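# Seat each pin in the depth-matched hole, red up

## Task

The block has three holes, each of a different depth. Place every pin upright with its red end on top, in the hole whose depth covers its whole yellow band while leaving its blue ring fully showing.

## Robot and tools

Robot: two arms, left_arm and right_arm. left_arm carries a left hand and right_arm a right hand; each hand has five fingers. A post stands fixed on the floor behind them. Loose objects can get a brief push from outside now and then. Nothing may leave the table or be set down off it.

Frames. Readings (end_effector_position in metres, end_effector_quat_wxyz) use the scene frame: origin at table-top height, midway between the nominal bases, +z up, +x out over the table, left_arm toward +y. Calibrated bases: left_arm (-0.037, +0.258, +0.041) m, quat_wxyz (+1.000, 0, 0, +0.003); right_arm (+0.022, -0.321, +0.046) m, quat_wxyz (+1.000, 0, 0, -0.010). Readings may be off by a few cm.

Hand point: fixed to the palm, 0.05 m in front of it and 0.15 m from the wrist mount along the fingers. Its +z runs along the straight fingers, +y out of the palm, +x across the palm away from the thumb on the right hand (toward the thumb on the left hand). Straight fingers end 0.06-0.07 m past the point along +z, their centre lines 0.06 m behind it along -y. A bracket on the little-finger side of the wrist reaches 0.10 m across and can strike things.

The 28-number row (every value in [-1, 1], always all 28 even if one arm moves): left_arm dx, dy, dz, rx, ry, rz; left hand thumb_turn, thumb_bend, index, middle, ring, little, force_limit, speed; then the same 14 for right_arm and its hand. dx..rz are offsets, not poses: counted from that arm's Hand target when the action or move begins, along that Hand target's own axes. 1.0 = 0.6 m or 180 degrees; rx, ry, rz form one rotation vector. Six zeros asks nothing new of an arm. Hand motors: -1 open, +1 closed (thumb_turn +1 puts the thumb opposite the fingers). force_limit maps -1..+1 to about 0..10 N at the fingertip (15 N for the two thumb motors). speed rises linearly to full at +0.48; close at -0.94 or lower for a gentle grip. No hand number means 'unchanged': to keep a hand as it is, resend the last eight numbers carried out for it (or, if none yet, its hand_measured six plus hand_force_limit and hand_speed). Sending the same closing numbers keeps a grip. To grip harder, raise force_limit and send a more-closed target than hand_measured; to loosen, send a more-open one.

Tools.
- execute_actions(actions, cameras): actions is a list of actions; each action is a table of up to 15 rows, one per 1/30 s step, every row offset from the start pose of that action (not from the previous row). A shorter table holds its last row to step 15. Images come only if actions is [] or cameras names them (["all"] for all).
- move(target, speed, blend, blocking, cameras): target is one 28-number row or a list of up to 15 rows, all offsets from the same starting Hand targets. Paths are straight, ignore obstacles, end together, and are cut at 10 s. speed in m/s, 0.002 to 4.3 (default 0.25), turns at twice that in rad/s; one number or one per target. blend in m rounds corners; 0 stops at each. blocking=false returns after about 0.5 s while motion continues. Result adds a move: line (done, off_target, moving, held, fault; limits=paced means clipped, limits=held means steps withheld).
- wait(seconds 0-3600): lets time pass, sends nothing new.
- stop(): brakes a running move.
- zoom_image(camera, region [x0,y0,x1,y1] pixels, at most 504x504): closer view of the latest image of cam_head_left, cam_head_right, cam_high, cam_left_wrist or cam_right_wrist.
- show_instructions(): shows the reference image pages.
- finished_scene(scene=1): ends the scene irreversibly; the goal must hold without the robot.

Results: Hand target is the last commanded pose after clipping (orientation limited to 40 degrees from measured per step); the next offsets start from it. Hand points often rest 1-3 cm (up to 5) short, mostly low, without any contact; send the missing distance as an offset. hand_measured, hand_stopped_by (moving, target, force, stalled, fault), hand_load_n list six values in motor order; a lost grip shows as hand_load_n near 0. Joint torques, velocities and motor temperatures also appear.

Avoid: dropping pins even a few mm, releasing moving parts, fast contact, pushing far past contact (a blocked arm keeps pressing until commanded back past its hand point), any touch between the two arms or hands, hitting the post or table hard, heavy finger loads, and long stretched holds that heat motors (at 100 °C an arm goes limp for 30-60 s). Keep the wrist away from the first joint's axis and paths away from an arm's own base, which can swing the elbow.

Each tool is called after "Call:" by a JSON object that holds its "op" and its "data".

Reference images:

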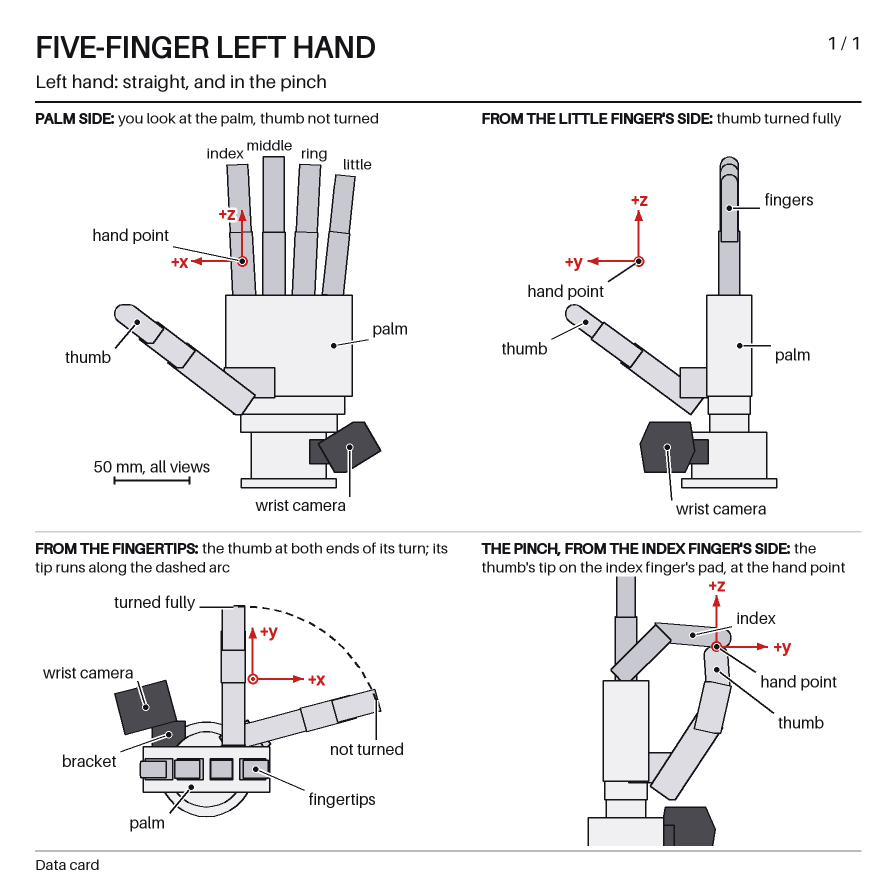

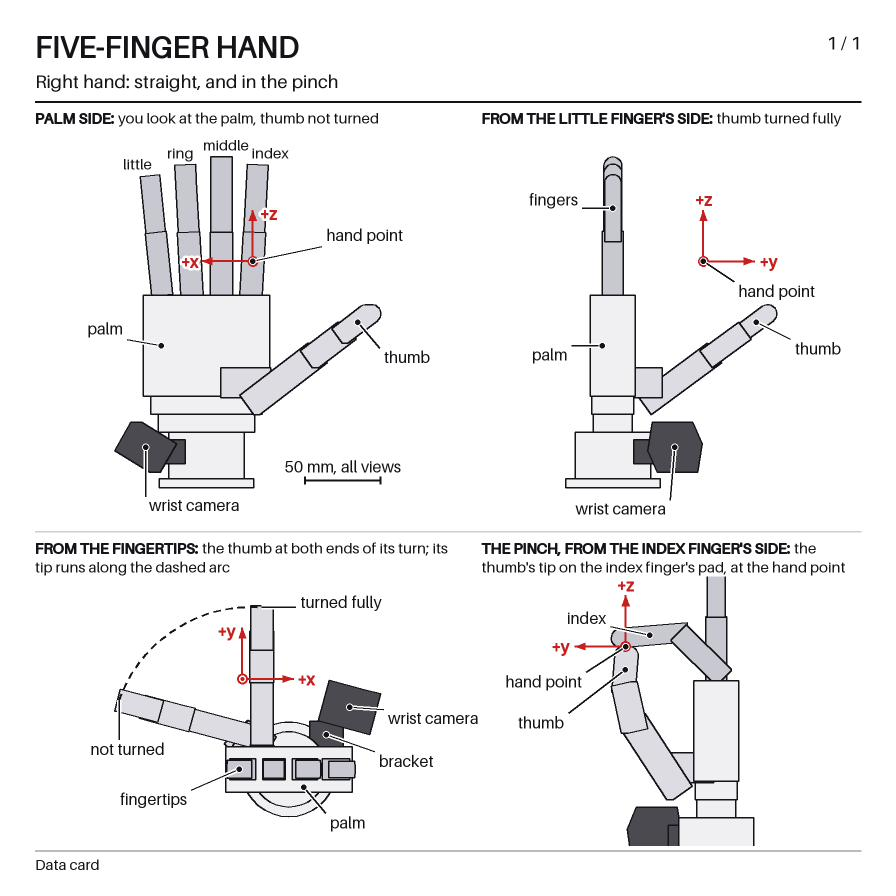

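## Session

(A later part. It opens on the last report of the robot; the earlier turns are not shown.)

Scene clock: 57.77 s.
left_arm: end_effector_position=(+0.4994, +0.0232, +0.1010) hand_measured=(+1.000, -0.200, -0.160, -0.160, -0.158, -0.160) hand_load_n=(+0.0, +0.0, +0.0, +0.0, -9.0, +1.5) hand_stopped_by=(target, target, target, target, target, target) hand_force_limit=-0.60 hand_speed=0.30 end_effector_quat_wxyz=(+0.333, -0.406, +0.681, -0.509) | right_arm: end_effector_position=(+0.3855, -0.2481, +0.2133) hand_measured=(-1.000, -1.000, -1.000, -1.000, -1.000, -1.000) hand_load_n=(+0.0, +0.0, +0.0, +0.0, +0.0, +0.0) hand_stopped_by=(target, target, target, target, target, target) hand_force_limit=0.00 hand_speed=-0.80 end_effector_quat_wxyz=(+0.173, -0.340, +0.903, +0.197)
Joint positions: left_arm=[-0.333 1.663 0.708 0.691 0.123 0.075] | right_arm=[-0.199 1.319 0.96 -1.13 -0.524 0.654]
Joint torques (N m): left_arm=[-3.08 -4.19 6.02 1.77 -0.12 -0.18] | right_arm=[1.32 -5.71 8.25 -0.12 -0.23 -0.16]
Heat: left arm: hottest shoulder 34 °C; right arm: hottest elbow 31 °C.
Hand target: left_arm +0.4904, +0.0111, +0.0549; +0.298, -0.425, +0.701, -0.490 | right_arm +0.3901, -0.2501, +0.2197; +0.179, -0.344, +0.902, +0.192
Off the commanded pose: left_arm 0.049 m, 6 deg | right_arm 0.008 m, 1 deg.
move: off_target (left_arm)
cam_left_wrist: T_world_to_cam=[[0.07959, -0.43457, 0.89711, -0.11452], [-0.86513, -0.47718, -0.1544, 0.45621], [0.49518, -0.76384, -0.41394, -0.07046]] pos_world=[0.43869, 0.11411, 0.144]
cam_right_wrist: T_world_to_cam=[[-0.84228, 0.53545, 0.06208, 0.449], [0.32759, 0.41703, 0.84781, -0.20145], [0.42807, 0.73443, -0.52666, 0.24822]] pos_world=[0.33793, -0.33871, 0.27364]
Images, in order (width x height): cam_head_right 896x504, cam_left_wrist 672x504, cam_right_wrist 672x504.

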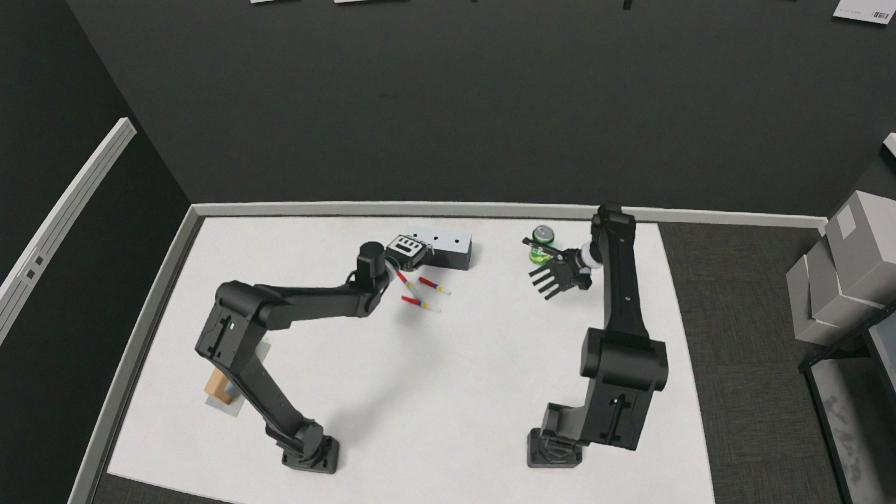

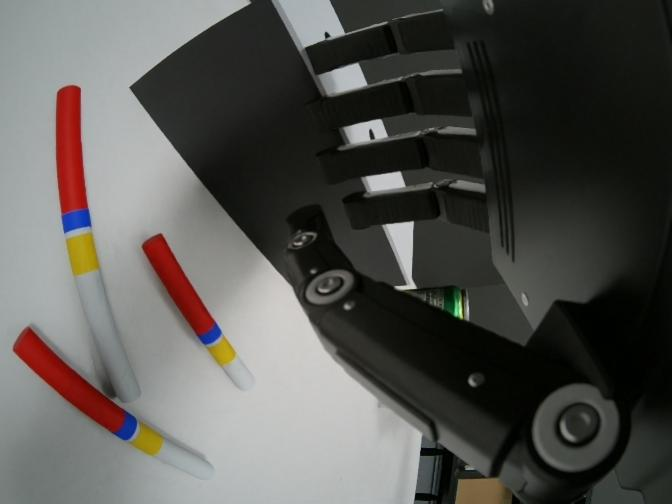

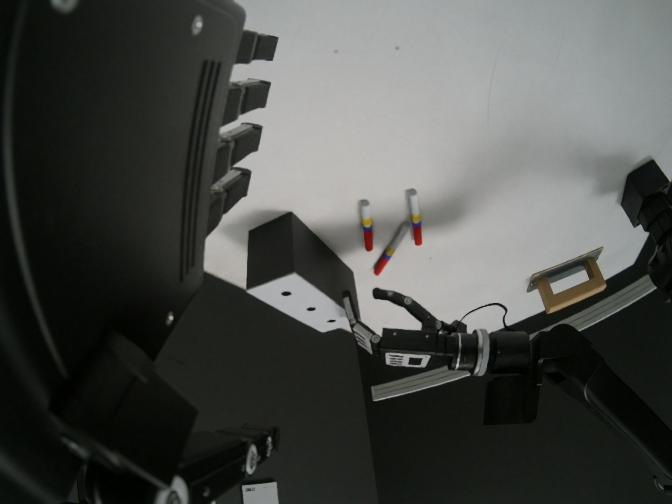

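Call:
{"op": "move", "data": {"target": [-0.0047,-0.1287,-0.11,0,0,0,1,-0.2,-0.16,-0.16,-0.16,-0.16,-0.6,0.3,0,0,0,0,0,0,-1,-1,-1,-1,-1,-1,0,-0.8], "cameras": ["all"], "speed": 0.1}}

Scene clock: 60.30 s.
left_arm: end_effector_position=(+0.4607, +0.0327, +0.1435) hand_measured=(+1.000, -0.200, -0.160, -0.160, -0.160, -0.160) hand_load_n=(+0.0, +0.0, +0.0, +0.0, +0.0, +0.0) hand_stopped_by=(target, target, target, target, target, target) hand_force_limit=-0.60 hand_speed=0.30 end_effector_quat_wxyz=(+0.301, -0.425, +0.703, -0.485) | right_arm: end_effector_position=(+0.3855, -0.2481, +0.2133) hand_measured=(-1.000, -1.000, -1.000, -1.000, -1.000, -1.000) hand_load_n=(+0.0, +0.0, +0.0, +0.0, +0.0, +0.0) hand_stopped_by=(target, target, target, target, target, target) hand_force_limit=0.00 hand_speed=-0.80 end_effector_quat_wxyz=(+0.173, -0.340, +0.903, +0.197)
Joint positions: left_arm=[-0.333 1.442 0.69 0.391 0.137 0.063] | right_arm=[-0.199 1.319 0.96 -1.13 -0.524 0.654]
Joint torques (N m): left_arm=[-1.79 -9.05 7.39 1.99 0.02 -0.06] | right_arm=[1.26 -5.71 8.23 -0.06 -0.24 -0.14]
Heat: left arm: hottest shoulder 34 °C; right arm: hottest elbow 31 °C.
Hand target: left_arm +0.4601, +0.0299, +0.1500; +0.298, -0.425, +0.701, -0.490 | right_arm +0.3901, -0.2501, +0.2197; +0.179, -0.344, +0.902, +0.192
Off the commanded pose: left_arm 0.007 m, 1 deg | right_arm 0.008 m, 1 deg.
move: done
cam_left_wrist: T_world_to_cam=[[0.16257, -0.4503, 0.87795, -0.18038], [-0.8809, -0.46708, -0.07645, 0.4296], [0.4445, -0.76096, -0.47261, 0.00528]] pos_world=[0.40541, 0.12345, 0.1937]
cam_right_wrist: T_world_to_cam=[[-0.84228, 0.53545, 0.06208, 0.449], [0.32759, 0.41703, 0.84781, -0.20145], [0.42807, 0.73443, -0.52666, 0.24822]] pos_world=[0.33793, -0.33871, 0.27364]

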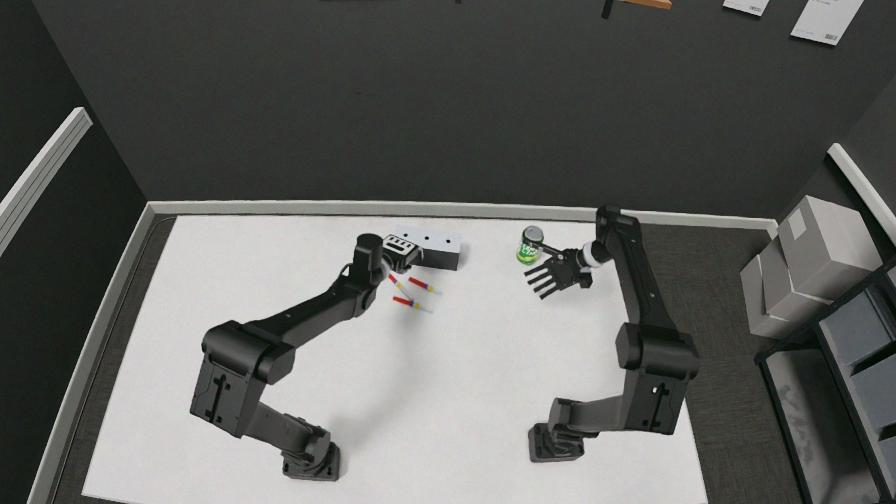

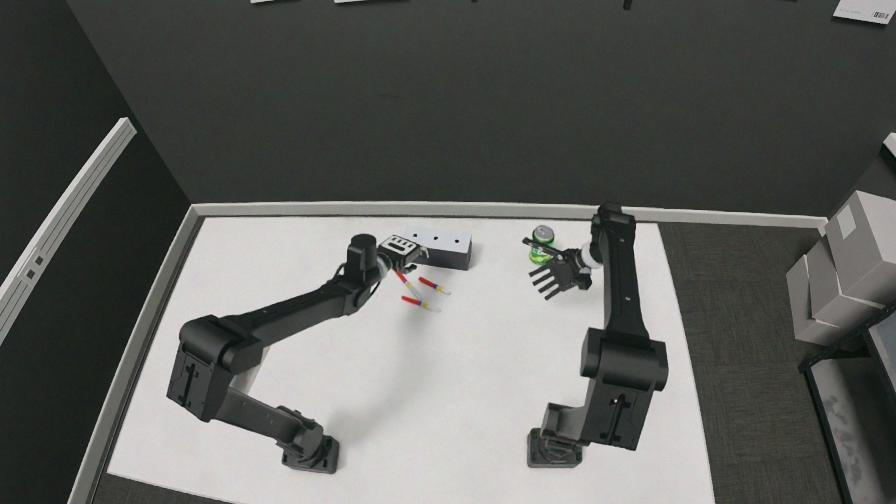

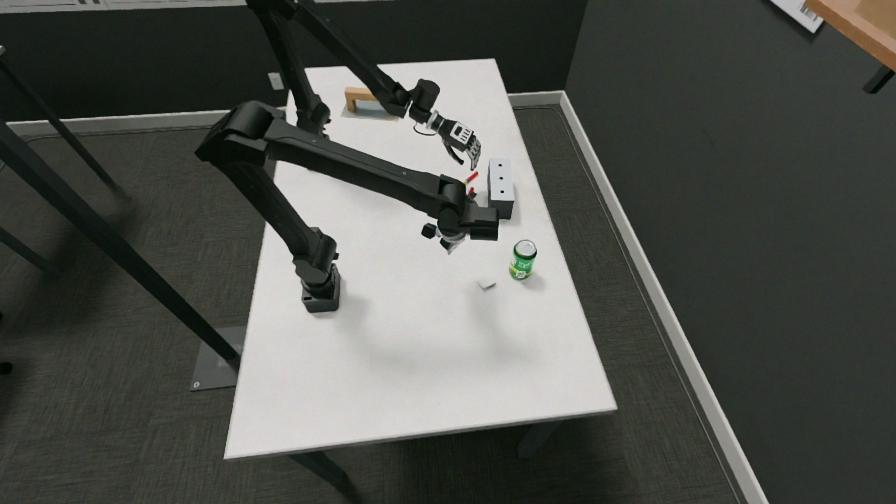

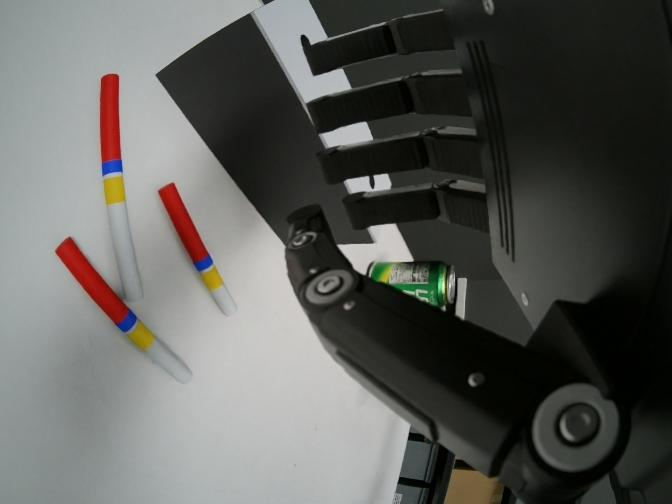

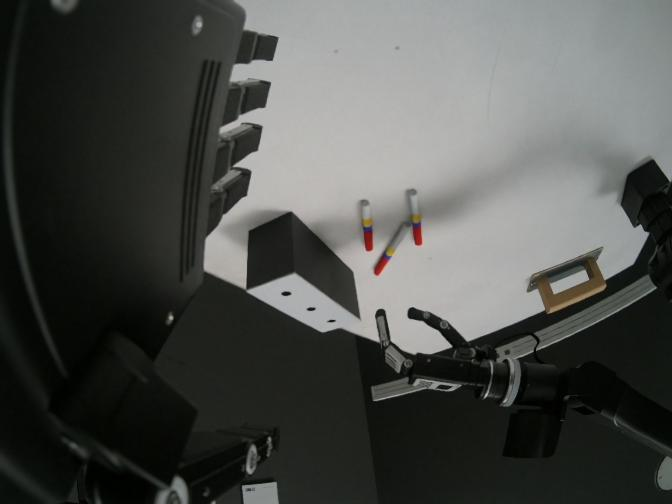

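Call:
{"op": "zoom_image", "data": {"camera": "cam_head_right", "region": [380, 220, 480, 320]}}

Call:
{"op": "zoom_image", "data": {"camera": "cam_left_wrist", "region": [130, 0, 470, 340]}}

Call:
{"op": "zoom_image", "data": {"camera": "cam_right_wrist", "region": [230, 180, 480, 400]}}

Scaled by 5.040 from the camera's image (finer frame: 1280x720).

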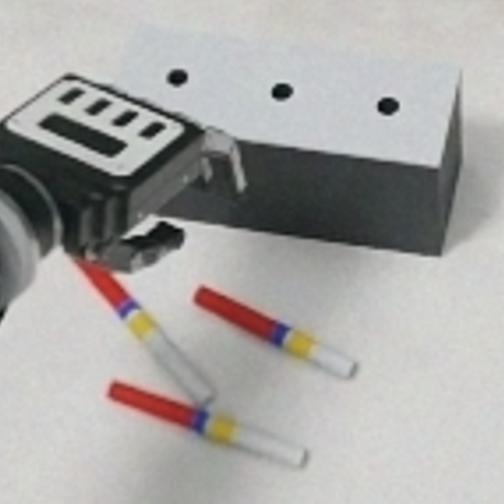

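Scaled by 1.482 from the camera's image (finer frame: 960x720).

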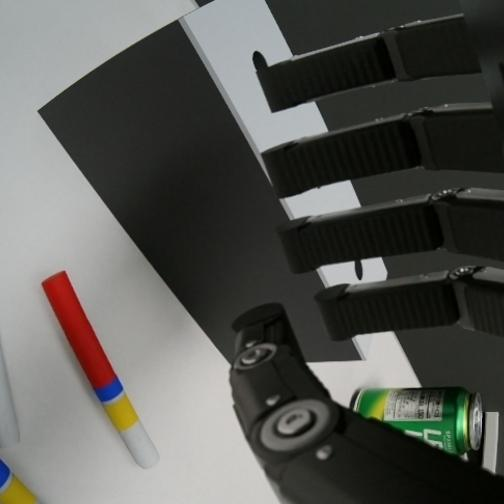

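Scaled by 2.016 from the camera's image (finer frame: 960x720).

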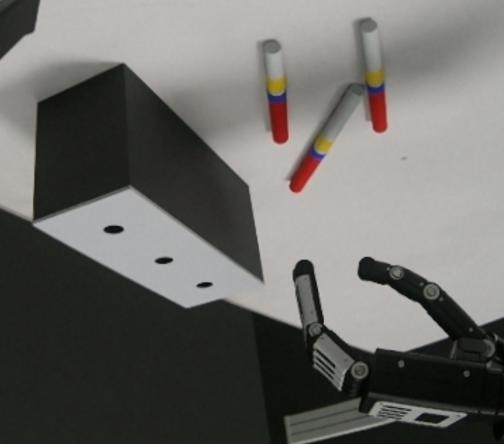

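Call:
{"op": "move", "data": {"target": [0.0102,0.1538,0.0974,0,0,0,1,-0.15,-0.16,-0.16,-0.16,-0.16,-0.6,0.3,0,0,0,0,0,0,-1,-1,-1,-1,-1,-1,0,-0.8], "cameras": ["all"], "speed": 0.08}}

Scene clock: 72.43 s.
left_arm: end_effector_position=(+0.4766, +0.0276, +0.0381) hand_measured=(+1.000, -0.150, -0.160, -0.160, -0.160, -0.160) hand_load_n=(+0.0, +0.0, +0.0, +0.0, +0.0, +0.0) hand_stopped_by=(target, target, target, target, target, target) hand_force_limit=-0.60 hand_speed=0.30 end_effector_quat_wxyz=(+0.299, -0.433, +0.705, -0.476) | right_arm: end_effector_position=(+0.3855, -0.2481, +0.2133) hand_measured=(-1.000, -1.000, -1.000, -1.000, -1.000, -1.000) hand_load_n=(+0.5, +0.0, +0.0, +0.0, +0.0, +0.0) hand_stopped_by=(target, target, target, target, target, target) hand_force_limit=0.00 hand_speed=-0.80 end_effector_quat_wxyz=(+0.173, -0.340, +0.903, +0.197)
Joint positions: left_arm=[-0.337 1.758 0.676 0.703 0.12 0.057] | right_arm=[-0.199 1.319 0.96 -1.13 -0.524 0.654]
Joint velocities: left_arm=[within noise] | right_arm=[0.005 0.005 0.051 -0.022 -0.007 -0.037]
Joint torques (N m): left_arm=[-3.08 -8.88 5.64 3.6 -0.11 -0.07] | right_arm=[1.32 -5.83 8.25 -0.1 -0.25 -0.15]
Heat: left arm: hottest shoulder 33 °C; right arm: hottest elbow 31 °C.
Hand target: left_arm +0.4780, +0.0138, +0.0433; +0.298, -0.425, +0.701, -0.490 | right_arm +0.3901, -0.2501, +0.2197; +0.179, -0.344, +0.902, +0.192
Off the commanded pose: left_arm 0.015 m, 2 deg | right_arm 0.008 m, 1 deg.
move: off_target (left_arm)
cam_left_wrist: T_world_to_cam=[[0.18442, -0.4538, 0.87181, -0.10285], [-0.87589, -0.47829, -0.06368, 0.43062], [0.44588, -0.75187, -0.48568, -0.05592]] pos_world=[0.42108, 0.11725, 0.08992]
cam_right_wrist: T_world_to_cam=[[-0.84228, 0.53545, 0.06208, 0.449], [0.32759, 0.41703, 0.84781, -0.20145], [0.42807, 0.73443, -0.52666, 0.24822]] pos_world=[0.33793, -0.33871, 0.27364]

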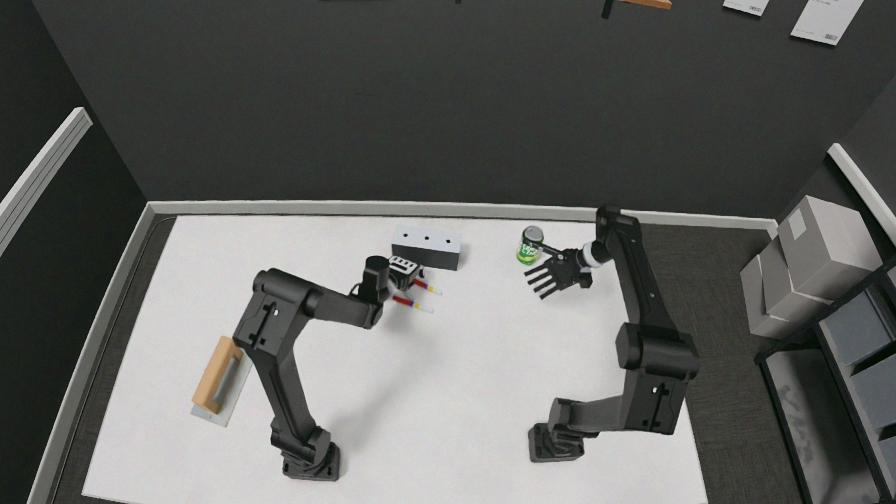

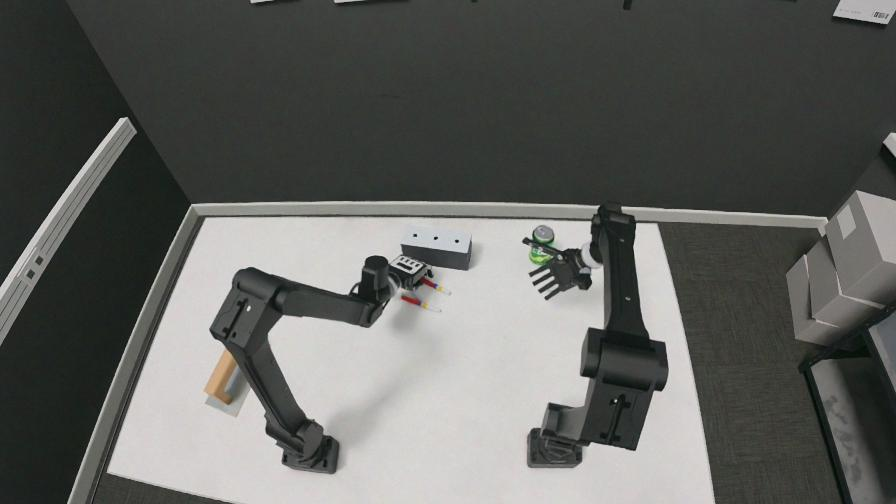

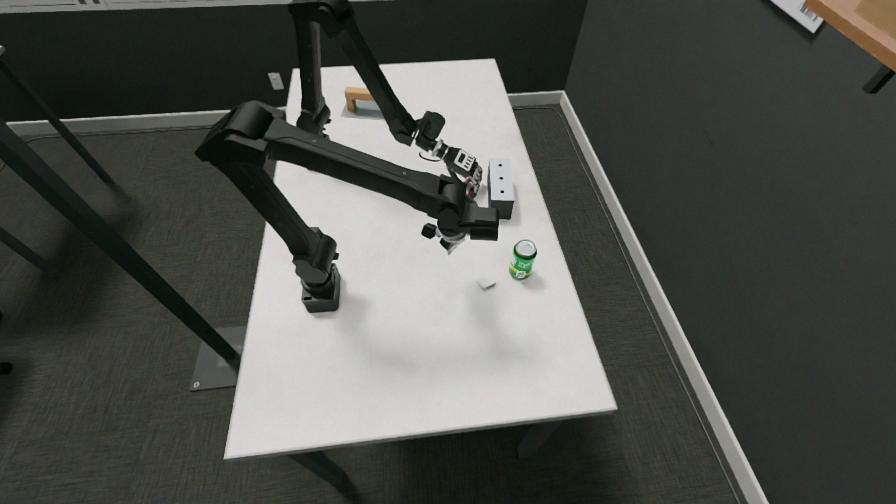

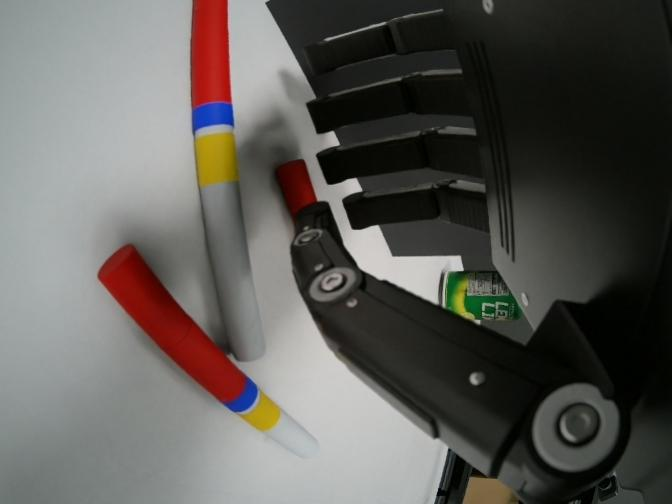

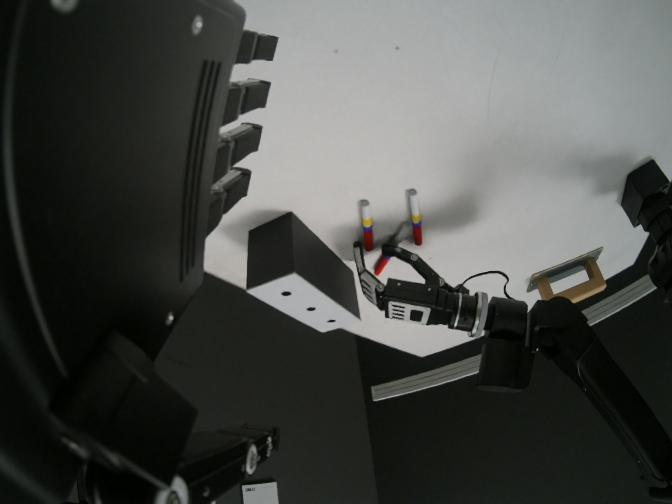

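Call:
{"op": "zoom_image", "data": {"camera": "cam_right_wrist", "region": [330, 170, 450, 330]}}

Call:
{"op": "zoom_image", "data": {"camera": "cam_left_wrist", "region": [240, 100, 480, 280]}}

Call:
{"op": "zoom_image", "data": {"camera": "cam_head_right", "region": [380, 230, 470, 320]}}

Scaled by 3.150 from the camera's image (finer frame: 960x720).

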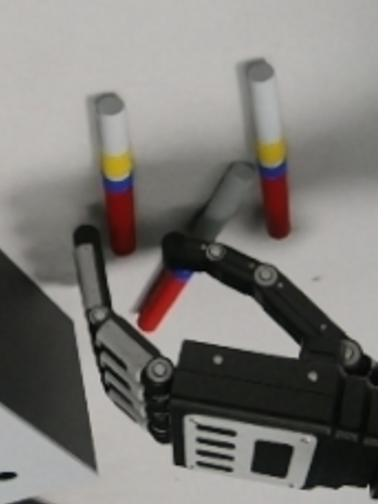

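Scaled by 2.100 from the camera's image (finer frame: 960x720).

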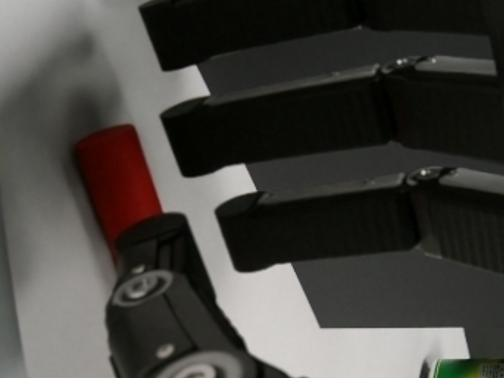

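Scaled by 5.600 from the camera's image (finer frame: 1280x720).

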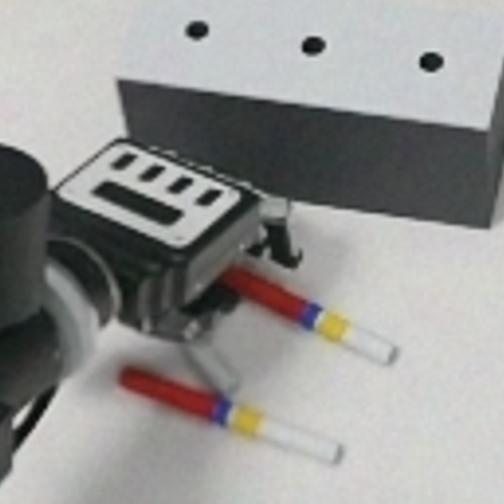

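Call:
{"op": "move", "data": {"target": [0.0107,0.0047,0.0265,0,0.01305,0.00475,1,-0.15,-0.16,-0.16,-0.16,-0.16,-0.6,0.3,0,0,0,0,0,0,-1,-1,-1,-1,-1,-1,0,-0.8], "cameras": ["cam_left_wrist","cam_right_wrist","cam_head_right"], "speed": 0.06}}

Call:
{"op": "zoom_image", "data": {"camera": "cam_right_wrist", "region": [330, 170, 450, 330]}}

Call:
{"op": "zoom_image", "data": {"camera": "cam_left_wrist", "region": [240, 100, 480, 280]}}

Scene clock: 77.47 s.
left_arm: end_effector_position=(+0.4776, +0.0187, +0.0290) hand_measured=(+1.000, -0.150, -0.160, -0.160, -0.160, -0.160) hand_load_n=(+0.0, +0.0, +0.0, -1.0, -0.5, +0.0) hand_stopped_by=(target, target, target, target, target, target) hand_force_limit=-0.60 hand_speed=0.30 end_effector_quat_wxyz=(+0.285, -0.425, +0.711, -0.482) | right_arm: end_effector_position=(+0.3855, -0.2481, +0.2133) hand_measured=(-1.000, -1.000, -1.000, -1.000, -1.000, -1.000) hand_load_n=(+0.0, +0.0, +0.0, +0.0, +0.0, +0.0) hand_stopped_by=(target, target, target, target, target, target) hand_force_limit=0.00 hand_speed=-0.80 end_effector_quat_wxyz=(+0.173, -0.340, +0.903, +0.197)
Joint positions: left_arm=[-0.34 1.793 0.694 0.712 0.154 0.057] | right_arm=[-0.199 1.319 0.96 -1.13 -0.524 0.654]
Joint torques (N m): left_arm=[-3.08 -8.64 7.46 3.33 0.06 0.05] | right_arm=[1.61 -5.83 8.23 -0.09 -0.24 -0.15]
Heat: left arm: hottest shoulder 33 °C; right arm: hottest elbow 31 °C.
Hand target: left_arm +0.4874, +0.0017, +0.0352; +0.287, -0.409, +0.710, -0.496 | right_arm +0.3901, -0.2501, +0.2197; +0.179, -0.344, +0.902, +0.192
Off the commanded pose: left_arm 0.021 m, 2 deg | right_arm 0.008 m, 1 deg.
move: off_target (left_arm)
cam_left_wrist: T_world_to_cam=[[0.17874, -0.45175, 0.87406, -0.09659], [-0.89246, -0.44843, -0.04927, 0.43357], [0.41421, -0.77125, -0.48332, -0.05203]] pos_world=[0.42576, 0.11067, 0.08064]
cam_right_wrist: T_world_to_cam=[[-0.84228, 0.53545, 0.06208, 0.449], [0.32759, 0.41703, 0.84781, -0.20145], [0.42807, 0.73443, -0.52666, 0.24822]] pos_world=[0.33793, -0.33871, 0.27364]
Images, in order (width x height): cam_head_right 896x504, cam_left_wrist 672x504, cam_right_wrist 672x504.

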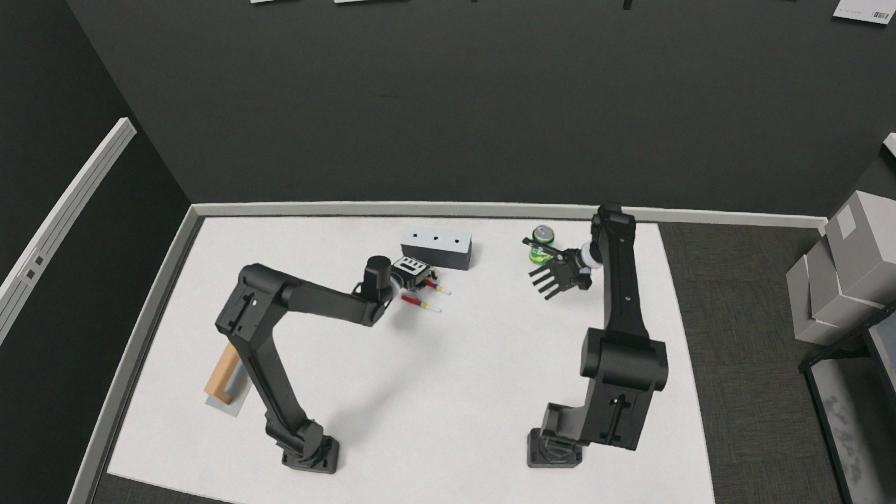

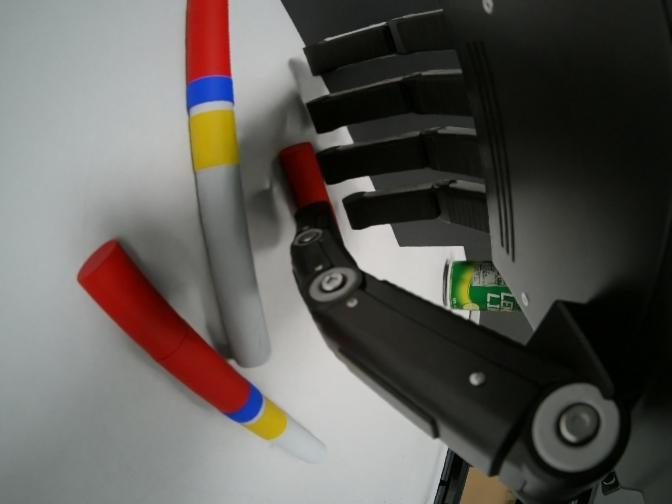

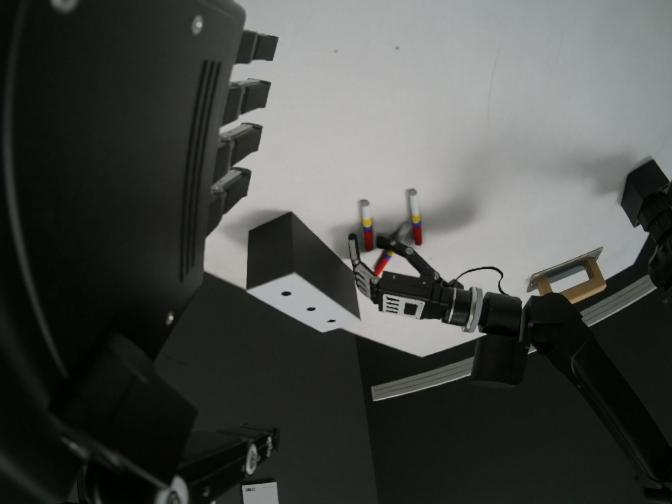

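Scaled by 3.150 from the camera's image (finer frame: 960x720).

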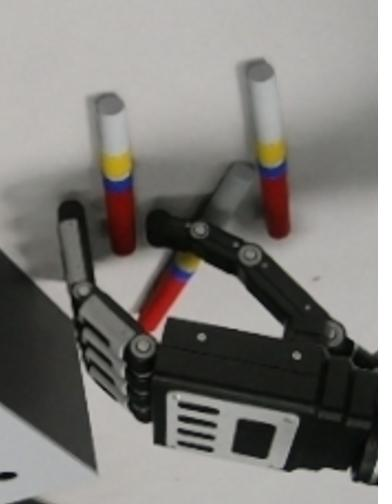

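Scaled by 2.100 from the camera's image (finer frame: 960x720).

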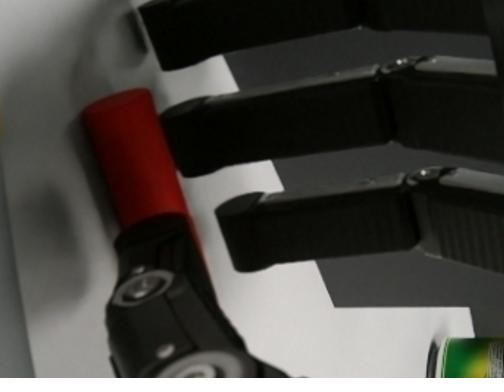

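Call:
{"op": "move", "data": {"target": [0,0,0,0,0,0,1,-0.15,-0.16,-0.16,-0.16,-0.16,-0.6,0.3,0,0,0,0,0,0,-1,-1,-1,-1,-1,-1,0,-0.8], "cameras": []}}

Scene clock: 79.53 s.
left_arm: end_effector_position=(+0.4776, +0.0187, +0.0290) hand_measured=(+1.000, -0.150, -0.160, -0.160, -0.160, -0.160) hand_load_n=(+0.0, +0.5, +0.0, -1.0, +0.0, +0.0) hand_stopped_by=(target, target, target, target, target, target) hand_force_limit=-0.60 hand_speed=0.30 end_effector_quat_wxyz=(+0.285, -0.425, +0.711, -0.482) | right_arm: end_effector_position=(+0.3855, -0.2481, +0.2133) hand_measured=(-1.000, -1.000, -1.000, -1.000, -1.000, -1.000) hand_load_n=(+0.0, +0.0, +0.0, +0.0, +0.0, +0.0) hand_stopped_by=(target, target, target, target, target, target) hand_force_limit=0.00 hand_speed=-0.80 end_effector_quat_wxyz=(+0.173, -0.340, +0.903, +0.197)
Joint positions: left_arm=[-0.34 1.793 0.694 0.712 0.154 0.057] | right_arm=[-0.199 1.319 0.96 -1.13 -0.524 0.654]
Joint torques (N m): left_arm=[-3.02 -8.76 7.49 3.29 0.05 0.03] | right_arm=[1.14 -5.66 8.21 -0.09 -0.23 -0.15]
Heat: left arm: hottest shoulder 33 °C; right arm: hottest elbow 31 °C.
Hand target: left_arm +0.4874, +0.0017, +0.0352; +0.287, -0.409, +0.710, -0.496 | right_arm +0.3901, -0.2501, +0.2197; +0.179, -0.344, +0.902, +0.192
Off the commanded pose: left_arm 0.021 m, 2 deg | right_arm 0.008 m, 1 deg.
move: done

Call:
{"op": "move", "data": {"target": [-0.0022,0.009,0.0142,0,0,0,1,-0.15,-0.16,-0.16,-0.16,-0.16,-0.6,0.3,0,0,0,0,0,0,-1,-1,-1,-1,-1,-1,0,-0.8], "cameras": ["cam_left_wrist","cam_right_wrist"], "speed": 0.05}}

Call:
{"op": "zoom_image", "data": {"camera": "cam_right_wrist", "region": [330, 200, 410, 300]}}

Call:
{"op": "zoom_image", "data": {"camera": "cam_left_wrist", "region": [240, 100, 480, 280]}}

Scene clock: 81.30 s.
left_arm: end_effector_position=(+0.4861, +0.0146, +0.0283) hand_measured=(+1.000, -0.150, -0.160, -0.160, -0.160, -0.160) hand_load_n=(+0.0, +0.0, +0.0, -1.5, +0.0, +0.0) hand_stopped_by=(target, target, target, target, target, target) hand_force_limit=-0.60 hand_speed=0.30 end_effector_quat_wxyz=(+0.287, -0.420, +0.708, -0.489) | right_arm: end_effector_position=(+0.3855, -0.2481, +0.2133) hand_measured=(-1.000, -1.000, -1.000, -1.000, -1.000, -1.000) hand_load_n=(+0.0, -0.5, +0.0, +0.0, +0.0, +0.0) hand_stopped_by=(target, target, target, target, target, target) hand_force_limit=0.00 hand_speed=-0.80 end_effector_quat_wxyz=(+0.173, -0.340, +0.903, +0.197)
Joint positions: left_arm=[-0.34 1.818 0.714 0.734 0.16 0.057] | right_arm=[-0.199 1.319 0.96 -1.13 -0.524 0.654]
Joint torques (N m): left_arm=[-3.37 -8.64 7.15 2.96 0.01 0.03] | right_arm=[1.2 -5.71 8.24 -0.1 -0.25 -0.15]
Heat: left arm: hottest shoulder 33 °C; right arm: hottest elbow 31 °C.
Hand target: left_arm +0.4934, -0.0003, +0.0272; +0.287, -0.409, +0.710, -0.496 | right_arm +0.3901, -0.2501, +0.2197; +0.179, -0.344, +0.902, +0.192
Off the commanded pose: left_arm 0.017 m, 2 deg | right_arm 0.008 m, 1 deg.
move: off_target (left_arm)
cam_left_wrist: T_world_to_cam=[[0.16279, -0.44605, 0.88008, -0.09173], [-0.89418, -0.44374, -0.0595, 0.44032], [0.41707, -0.77726, -0.47108, -0.06074]] pos_world=[0.43399, 0.10726, 0.07832]
cam_right_wrist: T_world_to_cam=[[-0.84228, 0.53545, 0.06208, 0.449], [0.32759, 0.41703, 0.84781, -0.20145], [0.42807, 0.73443, -0.52666, 0.24822]] pos_world=[0.33793, -0.33871, 0.27364]

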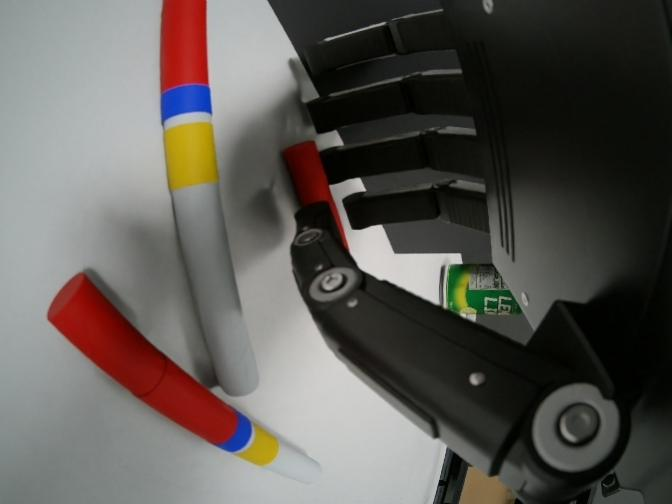

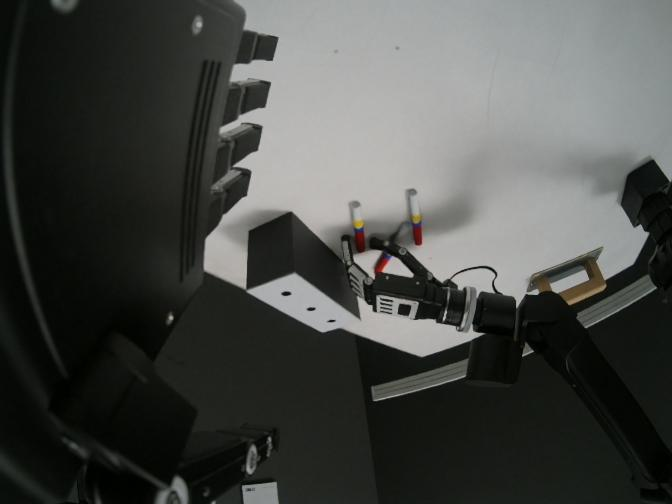

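Scaled by 5.040 from the camera's image (finer frame: 960x720).

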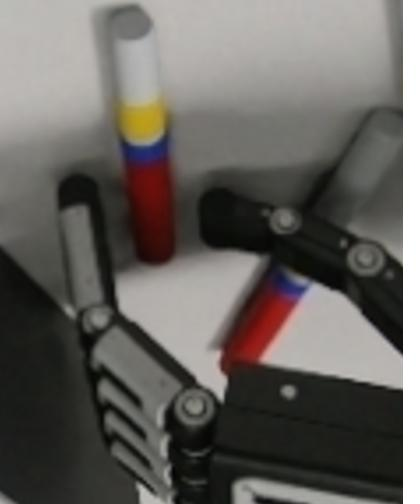

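Scaled by 2.100 from the camera's image (finer frame: 960x720).

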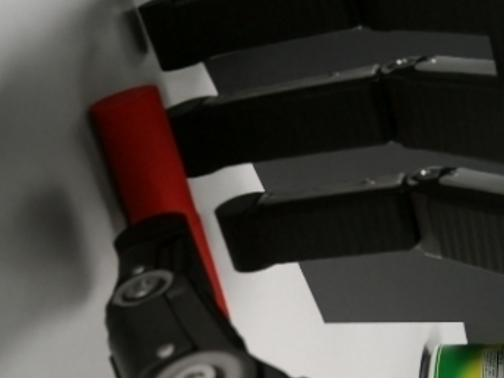

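Call:
{"op": "move", "data": {"target": [-0.0005,0.0132,0.0127,0,0,0,1,-0.15,-0.16,-0.16,-0.16,-0.16,-0.6,0.3,0,0,0,0,0,0,-1,-1,-1,-1,-1,-1,0,-0.8], "cameras": ["cam_left_wrist","cam_right_wrist"], "speed": 0.05}}

Call:
{"op": "zoom_image", "data": {"camera": "cam_right_wrist", "region": [330, 200, 410, 300]}}

Call:
{"op": "zoom_image", "data": {"camera": "cam_left_wrist", "region": [240, 100, 480, 280]}}

Scene clock: 84.53 s.
left_arm: end_effector_position=(+0.4921, +0.0122, +0.0276) hand_measured=(+1.000, -0.150, -0.160, -0.160, -0.160, -0.160) hand_load_n=(+0.0, +0.0, +0.0, -3.0, +0.0, -4.5) hand_stopped_by=(target, target, target, target, target, target) hand_force_limit=-0.60 hand_speed=0.30 end_effector_quat_wxyz=(+0.291, -0.416, +0.705, -0.495) | right_arm: end_effector_position=(+0.3855, -0.2481, +0.2133) hand_measured=(-1.000, -1.000, -1.000, -1.000, -1.000, -1.000) hand_load_n=(+0.0, +0.0, +0.0, +0.0, +0.0, +0.0) hand_stopped_by=(target, target, target, target, target, target) hand_force_limit=0.00 hand_speed=-0.80 end_effector_quat_wxyz=(+0.173, -0.340, +0.903, +0.197)
Joint positions: left_arm=[-0.34 1.838 0.725 0.761 0.161 0.057] | right_arm=[-0.199 1.319 0.96 -1.13 -0.524 0.654]
Joint torques (N m): left_arm=[-3.31 -7.59 7.24 2.95 -0.07 0.08] | right_arm=[1.32 -5.95 8.25 -0.1 -0.23 -0.14]
Heat: left arm: hottest shoulder 33 °C; right arm: hottest elbow 31 °C.
Hand target: left_arm +0.4974, -0.0022, +0.0172; +0.287, -0.409, +0.710, -0.496 | right_arm +0.3901, -0.2501, +0.2197; +0.179, -0.344, +0.902, +0.192
Off the commanded pose: left_arm 0.019 m, 1 deg | right_arm 0.008 m, 1 deg.
move: off_target (left_arm)
cam_left_wrist: T_world_to_cam=[[0.14703, -0.4405, 0.88563, -0.08572], [-0.89366, -0.44294, -0.07194, 0.4447], [0.42397, -0.78088, -0.45878, -0.06911]] pos_world=[0.43932, 0.10525, 0.0762]
cam_right_wrist: T_world_to_cam=[[-0.84228, 0.53545, 0.06208, 0.449], [0.32759, 0.41703, 0.84781, -0.20145], [0.42807, 0.73443, -0.52666, 0.24822]] pos_world=[0.33793, -0.33871, 0.27364]

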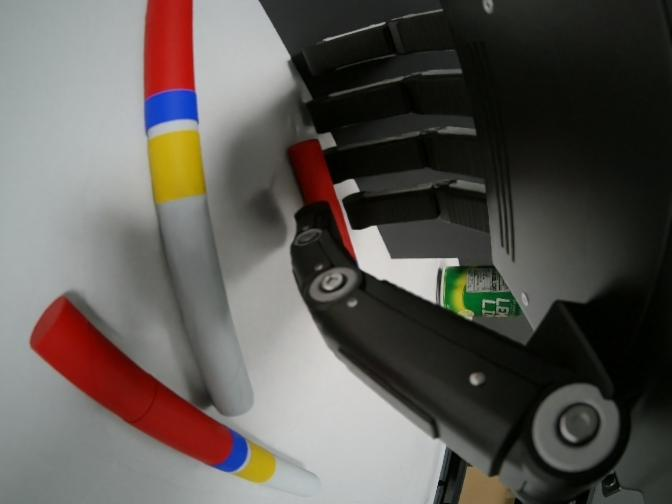

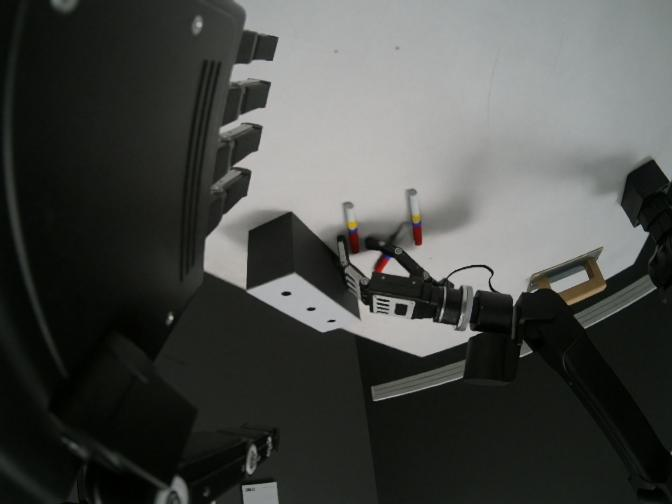

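Scaled by 5.040 from the camera's image (finer frame: 960x720).

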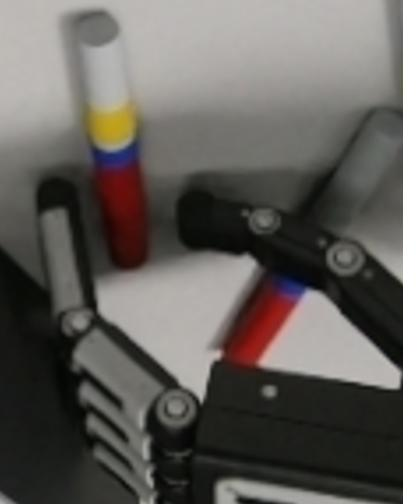

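Scaled by 2.100 from the camera's image (finer frame: 960x720).

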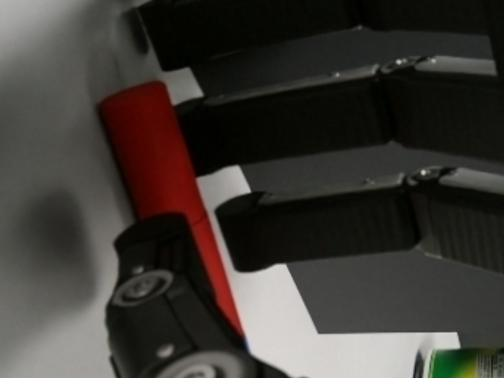

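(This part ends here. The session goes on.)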